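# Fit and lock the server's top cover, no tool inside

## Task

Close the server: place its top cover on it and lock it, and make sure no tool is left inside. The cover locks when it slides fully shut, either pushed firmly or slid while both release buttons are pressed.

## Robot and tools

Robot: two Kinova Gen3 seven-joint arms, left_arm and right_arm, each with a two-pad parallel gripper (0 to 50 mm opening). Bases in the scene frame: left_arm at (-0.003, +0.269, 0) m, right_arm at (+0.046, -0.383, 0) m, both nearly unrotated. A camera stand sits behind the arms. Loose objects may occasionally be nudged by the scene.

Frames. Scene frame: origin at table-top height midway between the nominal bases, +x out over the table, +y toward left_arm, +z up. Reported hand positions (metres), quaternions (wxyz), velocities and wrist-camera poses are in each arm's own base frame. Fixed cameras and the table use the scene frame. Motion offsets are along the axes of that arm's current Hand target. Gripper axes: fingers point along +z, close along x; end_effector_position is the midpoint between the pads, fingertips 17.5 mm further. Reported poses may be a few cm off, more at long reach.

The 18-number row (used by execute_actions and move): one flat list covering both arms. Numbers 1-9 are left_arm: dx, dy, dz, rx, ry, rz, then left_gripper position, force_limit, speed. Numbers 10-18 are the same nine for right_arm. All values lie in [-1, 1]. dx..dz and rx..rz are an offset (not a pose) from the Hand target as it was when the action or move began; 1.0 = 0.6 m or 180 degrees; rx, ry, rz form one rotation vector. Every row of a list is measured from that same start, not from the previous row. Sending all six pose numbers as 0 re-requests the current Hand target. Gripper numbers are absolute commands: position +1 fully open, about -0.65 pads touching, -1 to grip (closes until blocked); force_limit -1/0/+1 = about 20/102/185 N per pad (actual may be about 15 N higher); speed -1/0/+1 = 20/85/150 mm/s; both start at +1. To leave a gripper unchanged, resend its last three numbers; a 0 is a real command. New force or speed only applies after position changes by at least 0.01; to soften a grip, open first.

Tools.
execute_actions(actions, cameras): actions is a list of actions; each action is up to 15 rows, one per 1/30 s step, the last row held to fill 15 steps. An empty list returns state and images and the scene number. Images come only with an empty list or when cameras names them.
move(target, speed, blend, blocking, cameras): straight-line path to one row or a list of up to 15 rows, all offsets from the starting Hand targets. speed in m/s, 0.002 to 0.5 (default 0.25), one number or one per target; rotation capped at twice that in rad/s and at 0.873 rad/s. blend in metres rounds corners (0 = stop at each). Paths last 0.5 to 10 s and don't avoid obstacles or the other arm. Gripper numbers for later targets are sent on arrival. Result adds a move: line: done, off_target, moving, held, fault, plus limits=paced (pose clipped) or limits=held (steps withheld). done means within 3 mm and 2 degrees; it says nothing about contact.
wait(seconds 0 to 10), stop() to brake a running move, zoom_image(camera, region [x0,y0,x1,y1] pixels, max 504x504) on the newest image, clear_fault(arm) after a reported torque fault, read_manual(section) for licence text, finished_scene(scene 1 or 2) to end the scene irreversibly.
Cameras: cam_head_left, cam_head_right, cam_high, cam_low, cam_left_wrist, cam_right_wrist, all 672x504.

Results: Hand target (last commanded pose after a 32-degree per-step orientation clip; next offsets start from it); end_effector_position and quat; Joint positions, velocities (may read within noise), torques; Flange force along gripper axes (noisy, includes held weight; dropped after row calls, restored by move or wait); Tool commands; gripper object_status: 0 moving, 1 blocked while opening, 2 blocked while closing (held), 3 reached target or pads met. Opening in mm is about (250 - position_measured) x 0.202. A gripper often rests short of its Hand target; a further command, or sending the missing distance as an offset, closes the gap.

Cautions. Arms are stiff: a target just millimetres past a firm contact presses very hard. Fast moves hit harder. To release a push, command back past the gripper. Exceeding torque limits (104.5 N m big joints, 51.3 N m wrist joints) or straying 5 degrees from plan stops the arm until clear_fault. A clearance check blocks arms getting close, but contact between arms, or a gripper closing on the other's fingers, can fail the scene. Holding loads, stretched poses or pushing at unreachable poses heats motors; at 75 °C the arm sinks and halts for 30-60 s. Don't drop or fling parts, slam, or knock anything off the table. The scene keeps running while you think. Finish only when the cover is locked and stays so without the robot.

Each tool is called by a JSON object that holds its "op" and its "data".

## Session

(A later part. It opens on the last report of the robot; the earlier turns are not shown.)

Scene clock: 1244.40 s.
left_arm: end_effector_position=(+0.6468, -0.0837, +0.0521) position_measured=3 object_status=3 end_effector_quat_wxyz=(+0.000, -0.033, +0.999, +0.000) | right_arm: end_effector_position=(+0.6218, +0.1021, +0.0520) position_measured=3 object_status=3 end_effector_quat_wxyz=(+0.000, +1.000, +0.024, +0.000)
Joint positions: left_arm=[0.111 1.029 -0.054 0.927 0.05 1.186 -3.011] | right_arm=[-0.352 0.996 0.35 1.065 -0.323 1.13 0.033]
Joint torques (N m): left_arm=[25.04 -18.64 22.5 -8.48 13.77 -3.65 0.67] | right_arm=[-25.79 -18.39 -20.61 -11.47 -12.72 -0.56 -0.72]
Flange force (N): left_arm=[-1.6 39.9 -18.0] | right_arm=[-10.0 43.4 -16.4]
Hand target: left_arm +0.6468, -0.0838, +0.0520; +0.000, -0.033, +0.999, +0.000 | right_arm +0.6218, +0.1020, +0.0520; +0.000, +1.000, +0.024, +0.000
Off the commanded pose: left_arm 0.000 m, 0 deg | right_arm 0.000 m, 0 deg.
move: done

{"op": "move", "data": {"target": [[0, 0, -0.001, 0, 0, 0, 1, 1, 1, 0, 0, -0.001, 0, 0, 0, 1, 1, 1], [-0.01, 0, -0.001, 0, 0, 0, 1, 1, 1, 0.01, 0, -0.001, 0, 0, 0, 1, 1, 1]], "speed": 0.03}}

{"op": "move", "data": {"target": [-0.0067, 0, 0, 0, 0, 0, 1, 1, 1, 0.0067, 0, 0, 0, 0, 0, 1, 1, 1], "speed": 0.03}}

Scene clock: 1253.10 s.
left_arm: end_effector_position=(+0.6528, -0.0834, +0.0526) position_measured=3 object_status=3 end_effector_quat_wxyz=(+0.000, -0.033, +0.999, +0.000) | right_arm: end_effector_position=(+0.6278, +0.1023, +0.0526) position_measured=3 object_status=3 end_effector_quat_wxyz=(+0.000, +1.000, +0.024, +0.000)
Joint positions: left_arm=[0.109 1.045 -0.054 0.89 0.05 1.207 -3.011] | right_arm=[-0.346 1.01 0.35 1.032 -0.323 1.149 0.029]
Joint torques (N m): left_arm=[24 -23.67 21.36 -12.7 13.35 -6.64 0.64] | right_arm=[-25.13 -23.47 -19.21 -16.87 -12.88 -3.64 -0.86]
Flange force (N): left_arm=[1.3 38.4 -14.7] | right_arm=[-20.1 43.3 -11.5]
Hand target: left_arm +0.6528, -0.0834, +0.0526; +0.000, -0.033, +0.999, +0.000 | right_arm +0.6278, +0.1023, +0.0526; +0.000, +1.000, +0.024, +0.000
Off the commanded pose: left_arm 0.000 m, 0 deg | right_arm 0.000 m, 0 deg.
move: done

Scene clock: 1253.87 s.
left_arm: end_effector_position=(+0.6568, -0.0831, +0.0526) position_measured=3 object_status=3 end_effector_quat_wxyz=(+0.000, -0.033, +0.999, +0.000) | right_arm: end_effector_position=(+0.6318, +0.1025, +0.0526) position_measured=3 object_status=3 end_effector_quat_wxyz=(+0.000, +1.000, +0.024, +0.000)
Joint positions: left_arm=[0.107 1.057 -0.053 0.864 0.05 1.221 -3.011] | right_arm=[-0.342 1.02 0.35 1.009 -0.323 1.161 0.027]
Joint torques (N m): left_arm=[24.32 -24.26 21.47 -11.68 13.44 -4.46 0.63] | right_arm=[-25.7 -24.07 -19.43 -15.39 -12.88 -2.28 -0.78]
Flange force (N): left_arm=[1.1 38.6 -10.6] | right_arm=[-14.4 43.2 -9.4]
Hand target: left_arm +0.6568, -0.0831, +0.0526; +0.000, -0.033, +0.999, +0.000 | right_arm +0.6318, +0.1025, +0.0526; +0.000, +1.000, +0.024, +0.000
Off the commanded pose: left_arm 0.000 m, 0 deg | right_arm 0.000 m, 0 deg.
move: done

{"op": "move", "data": {"target": [-0.0083, 0, 0, 0, 0, 0, 1, 1, 1, 0.0083, 0, 0, 0, 0, 0, 1, 1, 1], "speed": 0.03, "cameras": ["all"]}}

{"op": "zoom_image", "data": {"camera": "cam_high", "region": [190, 140, 320, 320]}}

{"op": "zoom_image", "data": {"camera": "cam_head_right", "region": [290, 200, 510, 310]}}

Scene clock: 1269.97 s.
left_arm: end_effector_position=(+0.6617, -0.0828, +0.0526) position_measured=3 object_status=3 end_effector_quat_wxyz=(+0.000, -0.033, +0.999, +0.000) | right_arm: end_effector_position=(+0.6367, +0.1027, +0.0526) position_measured=3 object_status=3 end_effector_quat_wxyz=(+0.000, +1.000, +0.024, +0.000)
Joint positions: left_arm=[0.105 1.071 -0.052 0.832 0.049 1.239 -3.011] | right_arm=[-0.337 1.032 0.35 0.98 -0.324 1.177 0.024]
Joint torques (N m): left_arm=[23.97 -27.36 20.96 -15.19 13.32 -7.52 0.47] | right_arm=[-24.99 -27.25 -18.28 -19.47 -13.14 -5.3 -1.11]
Flange force (N): left_arm=[4.8 38.3 -10.2] | right_arm=[-22.5 43.2 -8.0]
Hand target: left_arm +0.6618, -0.0828, +0.0526; +0.000, -0.033, +0.999, +0.000 | right_arm +0.6368, +0.1027, +0.0526; +0.000, +1.000, +0.024, +0.000
Off the commanded pose: left_arm 0.000 m, 0 deg | right_arm 0.000 m, 0 deg.
move: done

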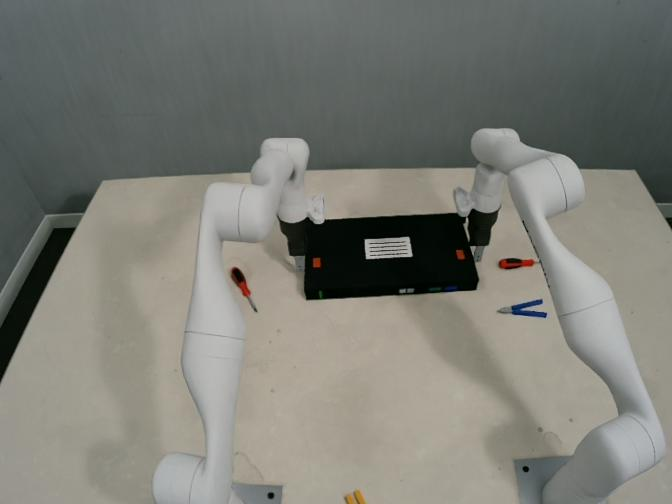

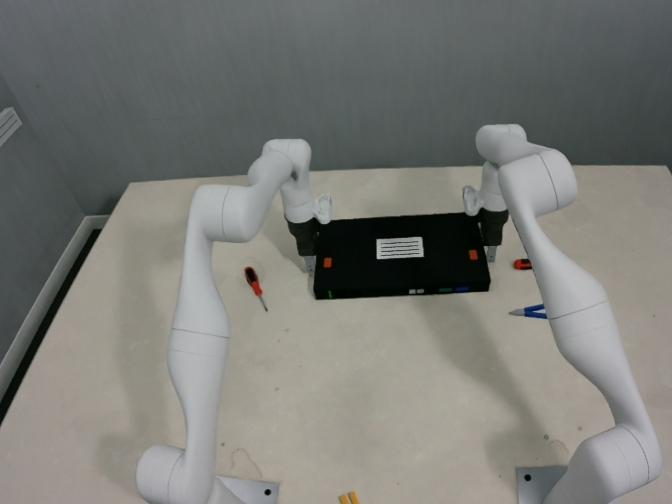

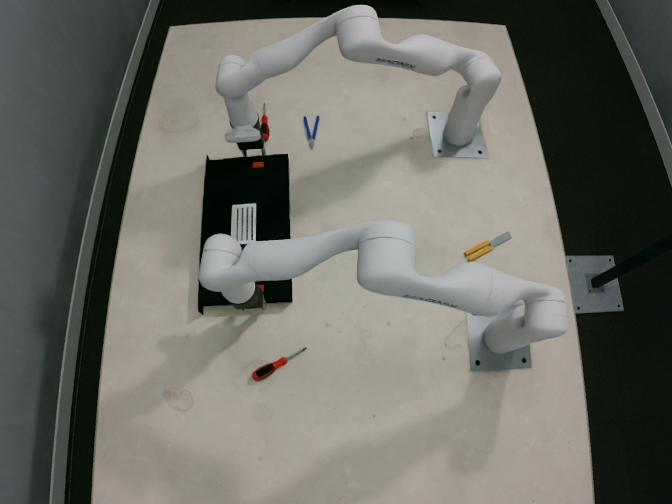

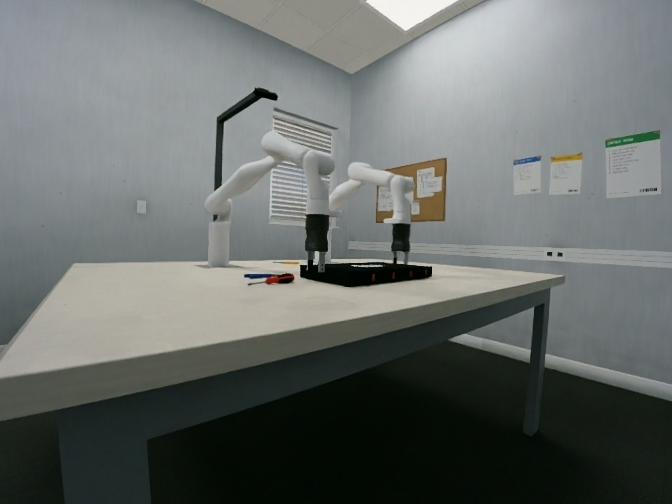

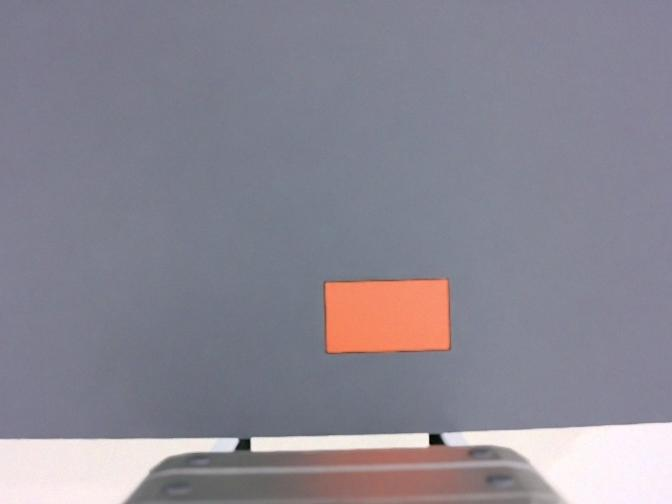

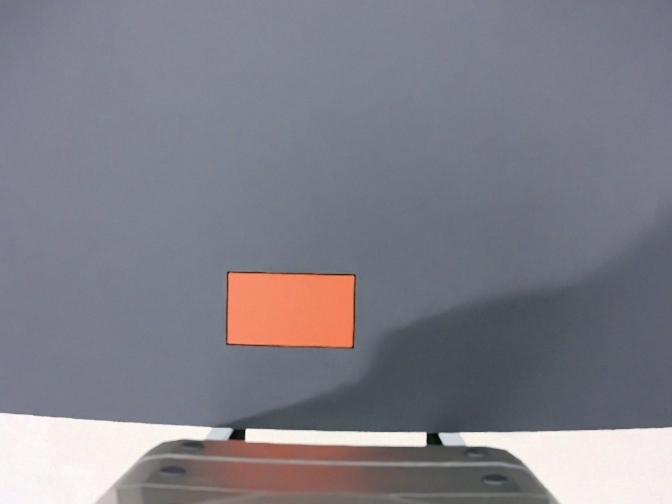

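Scaled by 2.800.

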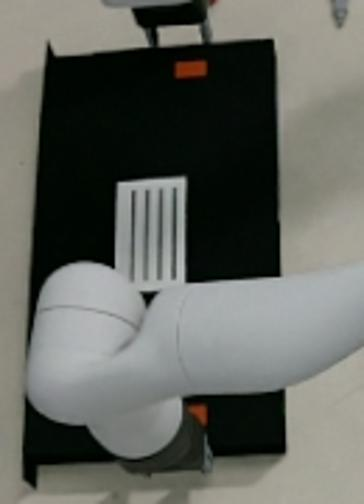

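Scaled by 2.291.

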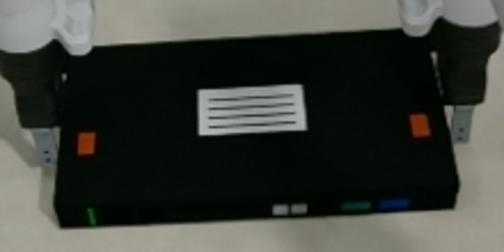

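{"op": "move", "data": {"target": [[0, -0.0027, -0.0008, 0, 0, 0, 1, 1, 1, 0, -0.0027, -0.0008, 0, 0, 0, 1, 1, 1], [-0.0083, -0.0027, -0.0008, 0, 0, 0, 1, 1, 1, 0.0083, -0.0027, -0.0008, 0, 0, 0, 1, 1, 1]], "speed": 0.04, "cameras": ["cam_left_wrist", "cam_right_wrist"]}}

Scene clock: 1286.07 s.
left_arm: end_effector_position=(+0.6668, -0.0841, +0.0531) position_measured=3 object_status=3 end_effector_quat_wxyz=(+0.000, -0.033, +0.999, +0.000) | right_arm: end_effector_position=(+0.6417, +0.1046, +0.0530) position_measured=3 object_status=3 end_effector_quat_wxyz=(+0.000, +1.000, +0.024, +0.000)
Joint positions: left_arm=[0.106 1.087 -0.052 0.795 0.048 1.26 -3.009] | right_arm=[-0.335 1.045 0.351 0.949 -0.325 1.194 0.017]
Joint torques (N m): left_arm=[30.8 -34.7 26.16 -21.25 17.33 -10.55 0.9] | right_arm=[-31.41 -34.63 -22.41 -25.93 -17.05 -7.66 -1.59]
Flange force (N): left_arm=[10.7 50.1 -3.1] | right_arm=[-29.7 54.4 -0.3]
Hand target: left_arm +0.6668, -0.0841, +0.0531; +0.000, -0.033, +0.999, +0.000 | right_arm +0.6417, +0.1046, +0.0531; +0.000, +1.000, +0.024, +0.000
Off the commanded pose: left_arm 0.000 m, 0 deg | right_arm 0.000 m, 0 deg.
move: done
Images, in order (width x height): cam_left_wrist 672x504, cam_right_wrist 672x504.

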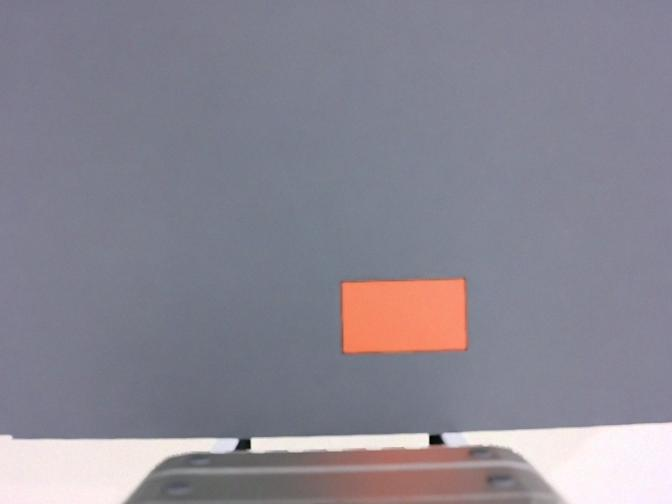

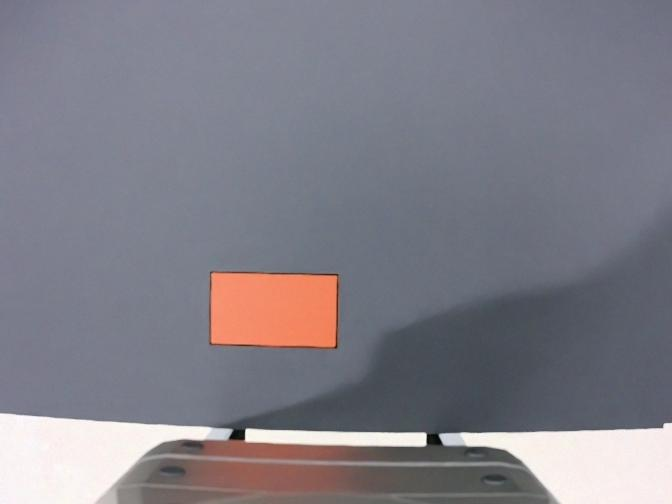

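{"op": "move", "data": {"target": [0.0117, 0, 0, 0, 0, 0, 1, 1, 1, -0.0117, 0, 0, 0, 0, 0, 1, 1, 1], "speed": 0.04, "cameras": ["cam_left_wrist", "cam_right_wrist", "cam_high"]}}

{"op": "zoom_image", "data": {"camera": "cam_high", "region": [190, 140, 320, 320]}}

Scene clock: 1312.13 s.
left_arm: end_effector_position=(+0.6599, -0.0845, +0.0531) position_measured=3 object_status=3 end_effector_quat_wxyz=(+0.000, -0.033, +0.999, +0.000) | right_arm: end_effector_position=(+0.6347, +0.1042, +0.0531) position_measured=3 object_status=3 end_effector_quat_wxyz=(+0.000, +1.000, +0.024, +0.000)
Joint positions: left_arm=[0.108 1.066 -0.052 0.842 0.049 1.234 -3.008] | right_arm=[-0.342 1.027 0.351 0.99 -0.324 1.172 0.022]
Joint torques (N m): left_arm=[34.06 -27.64 28.74 -4.34 17.94 5.25 0.63] | right_arm=[-33.53 -27.55 -25.84 -7.95 -16.12 7.96 -1.34]
Flange force (N): left_arm=[-25.1 48.3 5.0] | right_arm=[12.6 53.0 6.2]
Hand target: left_arm +0.6598, -0.0845, +0.0531; +0.000, -0.033, +0.999, +0.000 | right_arm +0.6347, +0.1042, +0.0531; +0.000, +1.000, +0.024, +0.000
Off the commanded pose: left_arm 0.000 m, 0 deg | right_arm 0.000 m, 0 deg.
move: done
Images, in order (width x height): cam_high 672x504, cam_left_wrist 672x504, cam_right_wrist 672x504.

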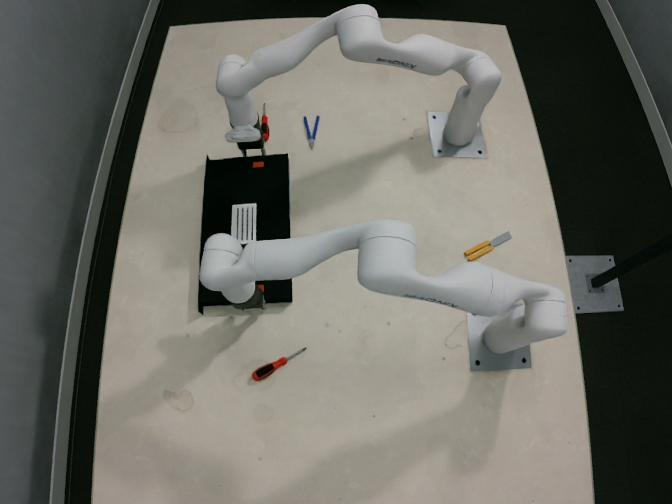

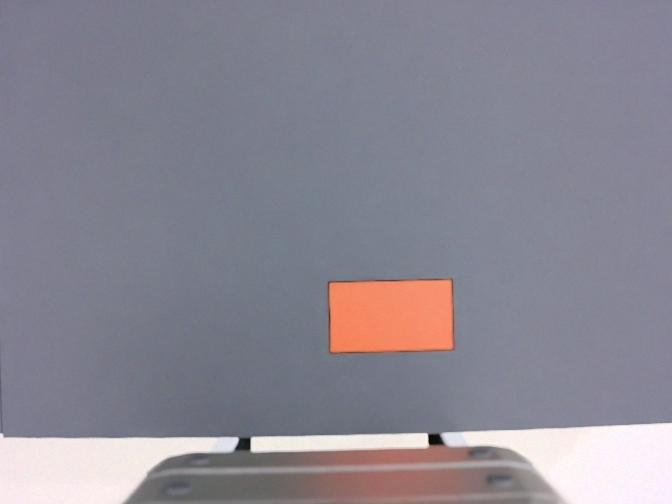

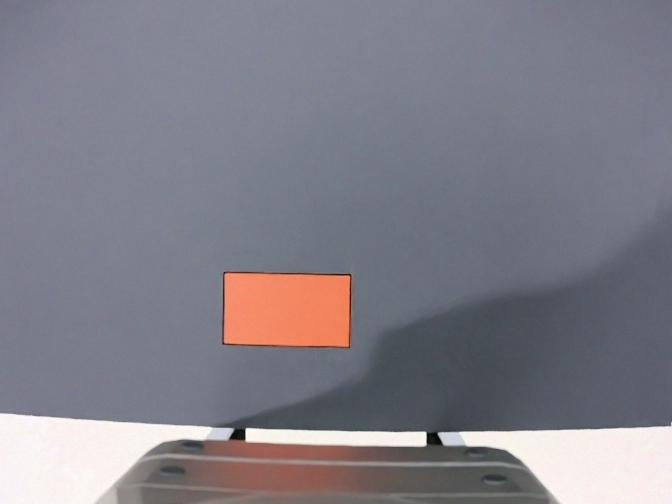

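Scaled by 2.800.

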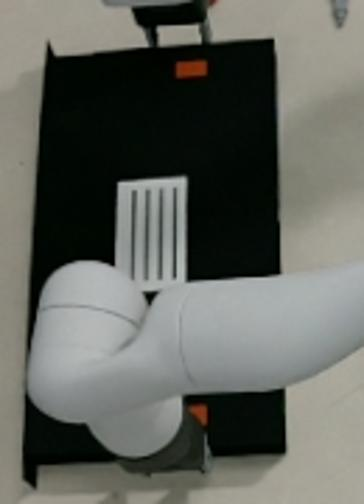

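{"op": "move", "data": {"target": [0.0083, 0, 0, 0, 0, 0, 1, 1, 1, -0.0083, 0, 0, 0, 0, 0, 1, 1, 1], "speed": 0.04, "cameras": ["cam_left_wrist", "cam_right_wrist", "cam_head_right"]}}

{"op": "zoom_image", "data": {"camera": "cam_head_right", "region": [290, 200, 510, 310]}}

Scene clock: 1346.43 s.
left_arm: end_effector_position=(+0.6549, -0.0849, +0.0531) position_measured=3 object_status=3 end_effector_quat_wxyz=(+0.000, -0.033, +0.999, +0.000) | right_arm: end_effector_position=(+0.6297, +0.1040, +0.0531) position_measured=3 object_status=3 end_effector_quat_wxyz=(+0.000, +1.000, +0.024, +0.000)
Joint positions: left_arm=[0.11 1.051 -0.053 0.875 0.049 1.216 -3.008] | right_arm=[-0.347 1.015 0.351 1.019 -0.324 1.157 0.025]
Joint torques (N m): left_arm=[34.12 -25.28 29.18 -3.13 17.97 5.4 0.57] | right_arm=[-33.83 -25.16 -26.71 -6.65 -16.27 8.27 -1.32]
Flange force (N): left_arm=[-25.4 48.6 2.0] | right_arm=[13.5 53.8 2.9]
Hand target: left_arm +0.6549, -0.0849, +0.0531; +0.000, -0.033, +0.999, +0.000 | right_arm +0.6297, +0.1040, +0.0531; +0.000, +1.000, +0.024, +0.000
Off the commanded pose: left_arm 0.000 m, 0 deg | right_arm 0.000 m, 0 deg.
move: done
Images, in order (width x height): cam_head_right 672x504, cam_left_wrist 672x504, cam_right_wrist 672x504.

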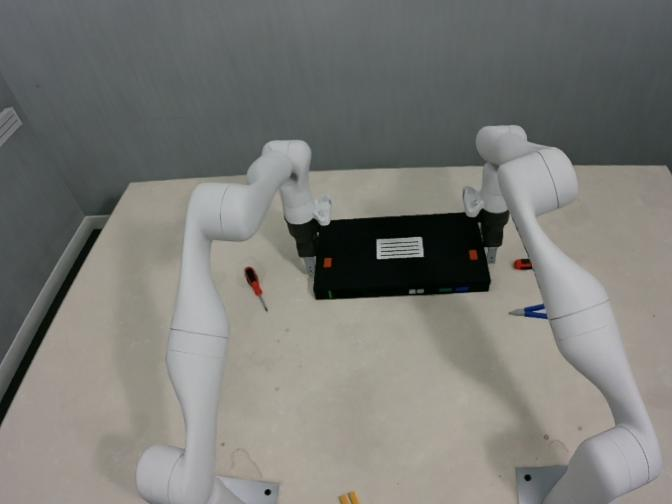

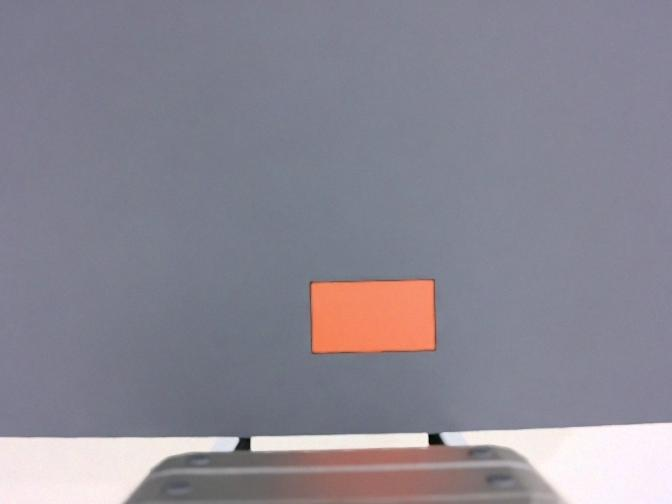

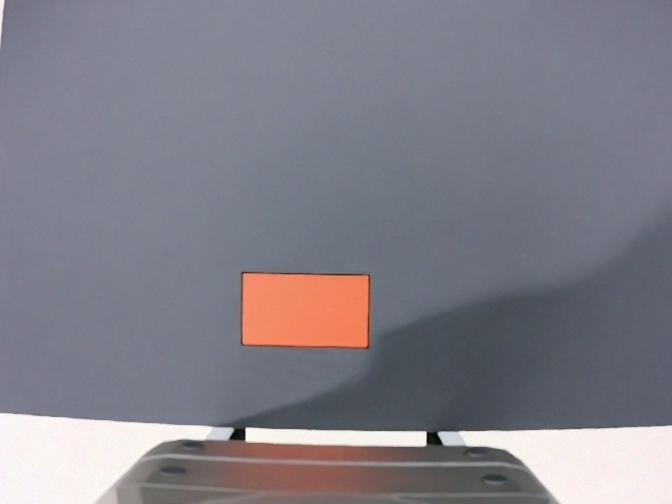

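Scaled by 2.291.

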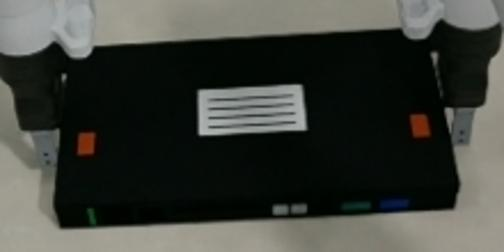

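{"op": "move", "data": {"target": [[-0.0083, -0.003, 0, 0, 0, 0, 1, 1, 1, 0.0083, -0.003, 0, 0, 0, 0, 1, 1, 1], [-0.02, -0.003, 0, 0, 0, 0, 1, 1, 1, 0.02, -0.003, 0, 0, 0, 0, 1, 1, 1]], "speed": 0.04, "cameras": ["cam_left_wrist", "cam_right_wrist"]}}

Scene clock: 1387.87 s.
left_arm: end_effector_position=(+0.6669, -0.0859, +0.0531) position_measured=3 object_status=3 end_effector_quat_wxyz=(+0.000, -0.033, +0.999, +0.000) | right_arm: end_effector_position=(+0.6416, +0.1064, +0.0530) position_measured=3 object_status=3 end_effector_quat_wxyz=(+0.000, +1.000, +0.024, +0.000)
Joint positions: left_arm=[0.108 1.088 -0.052 0.793 0.049 1.262 -3.006] | right_arm=[-0.337 1.046 0.351 0.948 -0.325 1.195 0.015]
Joint torques (N m): left_arm=[39.76 -36.27 33.23 -25.01 22.54 -13.78 1.59] | right_arm=[-39.27 -36.44 -28.72 -29.98 -21.59 -9.72 -2.09]
Flange force (N): left_arm=[16.1 65.9 -4.7] | right_arm=[-35.3 68.1 -1.3]
Hand target: left_arm +0.6670, -0.0859, +0.0531; +0.000, -0.033, +0.999, +0.000 | right_arm +0.6416, +0.1064, +0.0531; +0.000, +1.000, +0.024, +0.000
Off the commanded pose: left_arm 0.000 m, 0 deg | right_arm 0.000 m, 0 deg.
move: done
Images, in order (width x height): cam_left_wrist 672x504, cam_right_wrist 672x504.

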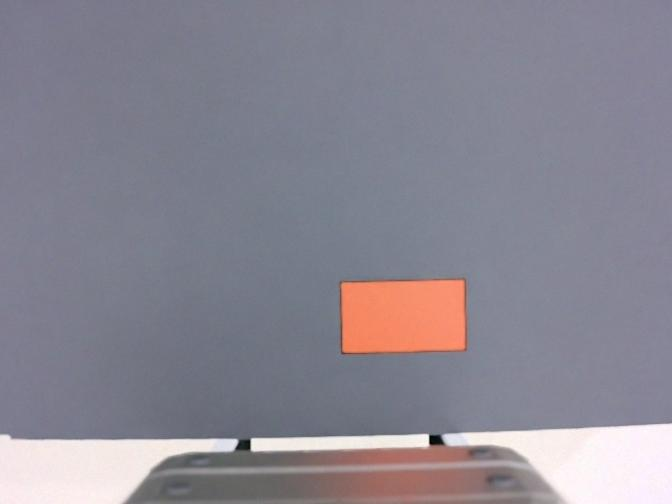

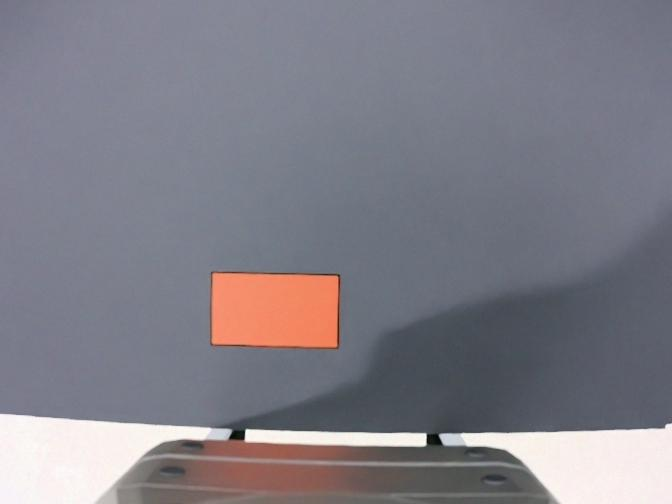

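{"op": "move", "data": {"target": [[0.004, 0.005, 0, 0, 0, 0, 1, 1, 1, -0.004, 0.005, 0, 0, 0, 0, 1, 1, 1], [0.004, 0.035, 0, 0, 0, 0, 1, 1, 1, -0.004, 0.035, 0, 0, 0, 0, 1, 1, 1], [0.004, 0.035, -0.22, 0, 0, 0, 1, 1, 1, -0.004, 0.035, -0.22, 0, 0, 0, 1, 1, 1]], "speed": [0.04, 0.06, 0.2], "cameras": ["all"]}}

{"op": "zoom_image", "data": {"camera": "cam_high", "region": [190, 140, 320, 320]}}

{"op": "zoom_image", "data": {"camera": "cam_low", "region": [290, 240, 440, 290]}}

{"op": "zoom_image", "data": {"camera": "cam_head_right", "region": [290, 200, 510, 310]}}

Scene clock: 1410.13 s.
left_arm: end_effector_position=(+0.6631, -0.0650, +0.1851) position_measured=3 object_status=3 end_effector_quat_wxyz=(+0.000, -0.033, +0.999, +0.000) | right_arm: end_effector_position=(+0.6402, +0.0853, +0.1851) position_measured=3 object_status=3 end_effector_quat_wxyz=(+0.000, +1.000, +0.024, +0.000)
Joint positions: left_arm=[0.072 0.989 -0.045 0.582 0.038 1.572 -3.028] | right_arm=[-0.294 0.93 0.377 0.757 -0.3 1.494 0.01]
Joint torques (N m): left_arm=[-0.44 -27.06 1.58 -8.36 0.04 0.27 -0.25] | right_arm=[-1.06 -25.54 1.07 -10.19 0.09 -0.19 -0.11]
Flange force (N): left_arm=[-9.3 -2.6 -2.6] | right_arm=[-6.9 2.3 1.7]
Hand target: left_arm +0.6631, -0.0650, +0.1851; +0.000, -0.033, +0.999, +0.000 | right_arm +0.6402, +0.0854, +0.1851; +0.000, +1.000, +0.024, +0.000
Off the commanded pose: left_arm 0.000 m, 0 deg | right_arm 0.000 m, 0 deg.
move: done

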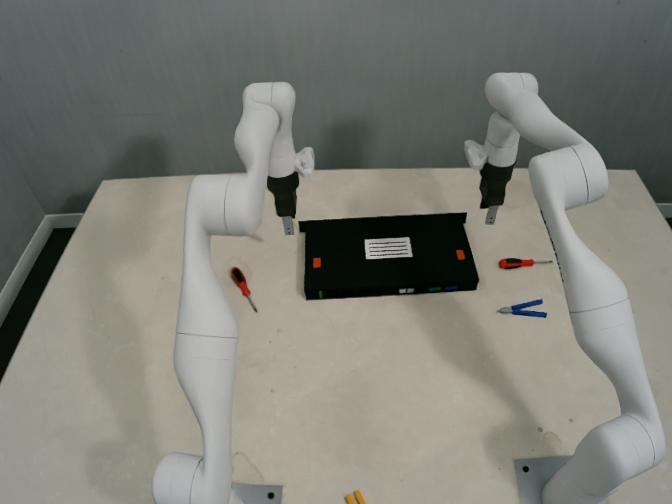

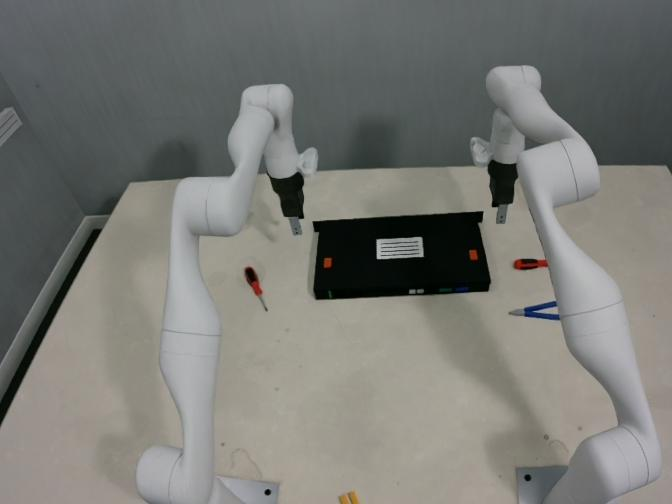

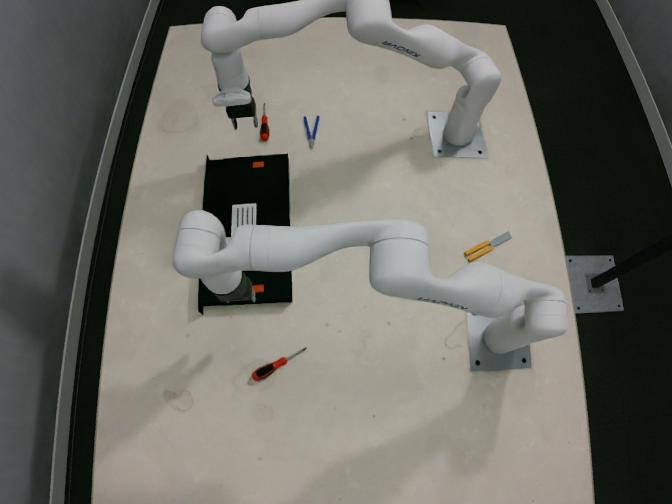

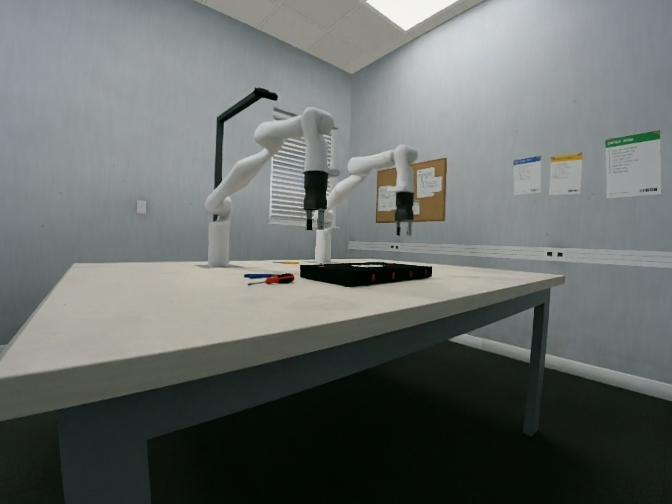

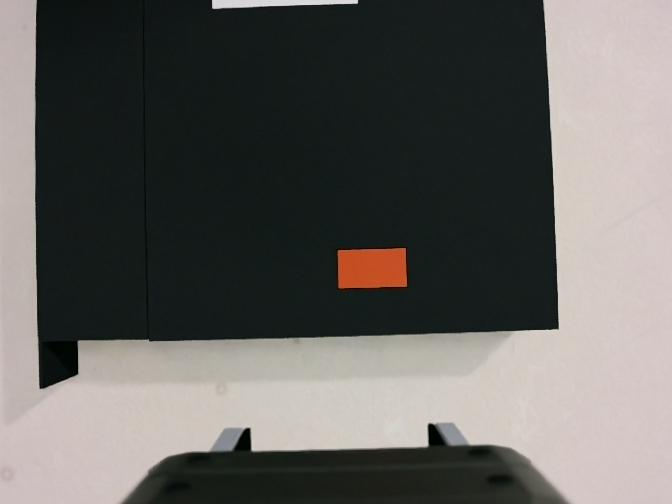

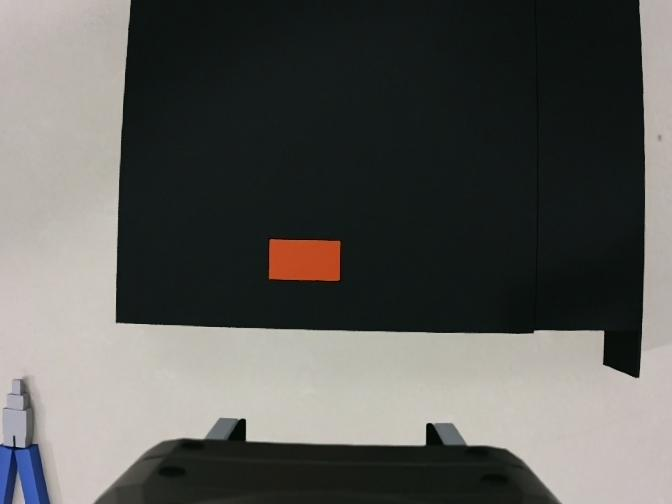

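Scaled by 2.800.

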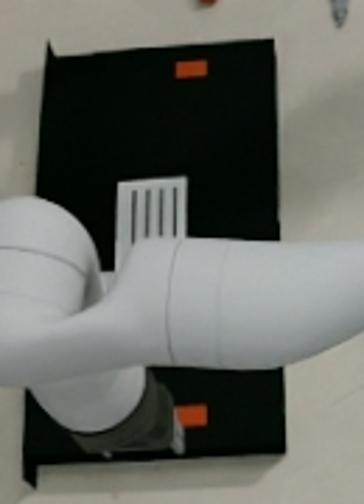

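Scaled by 3.360.

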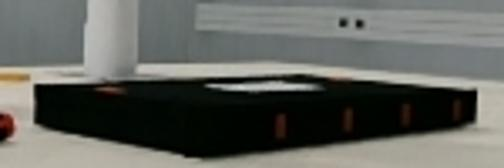

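Scaled by 2.291.

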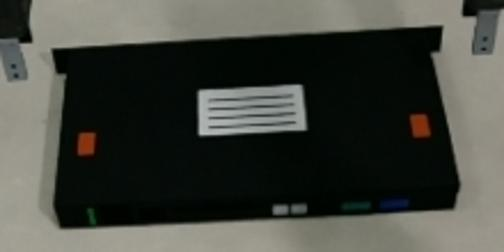

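{"op": "zoom_image", "data": {"camera": "cam_left_wrist", "region": [90, 260, 210, 350]}}

{"op": "zoom_image", "data": {"camera": "cam_right_wrist", "region": [480, 260, 600, 350]}}

Scaled by 4.200.

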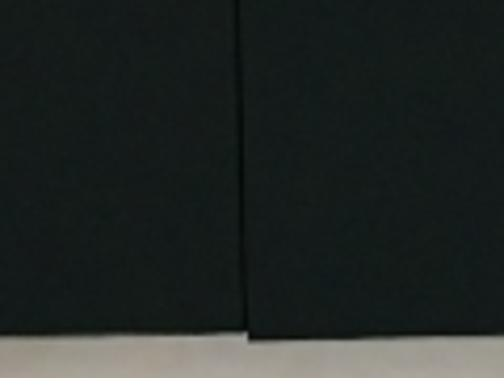

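Scaled by 4.200.

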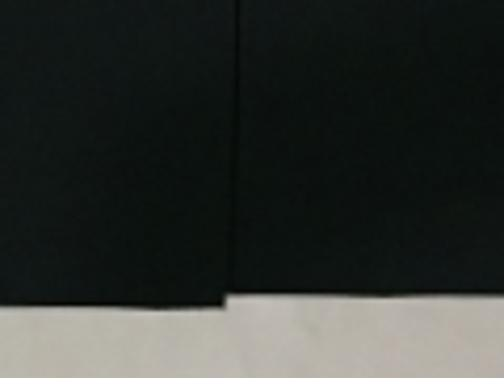

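{"op": "finished_scene", "data": {"scene": 1}}

The scene is finished: the task was done.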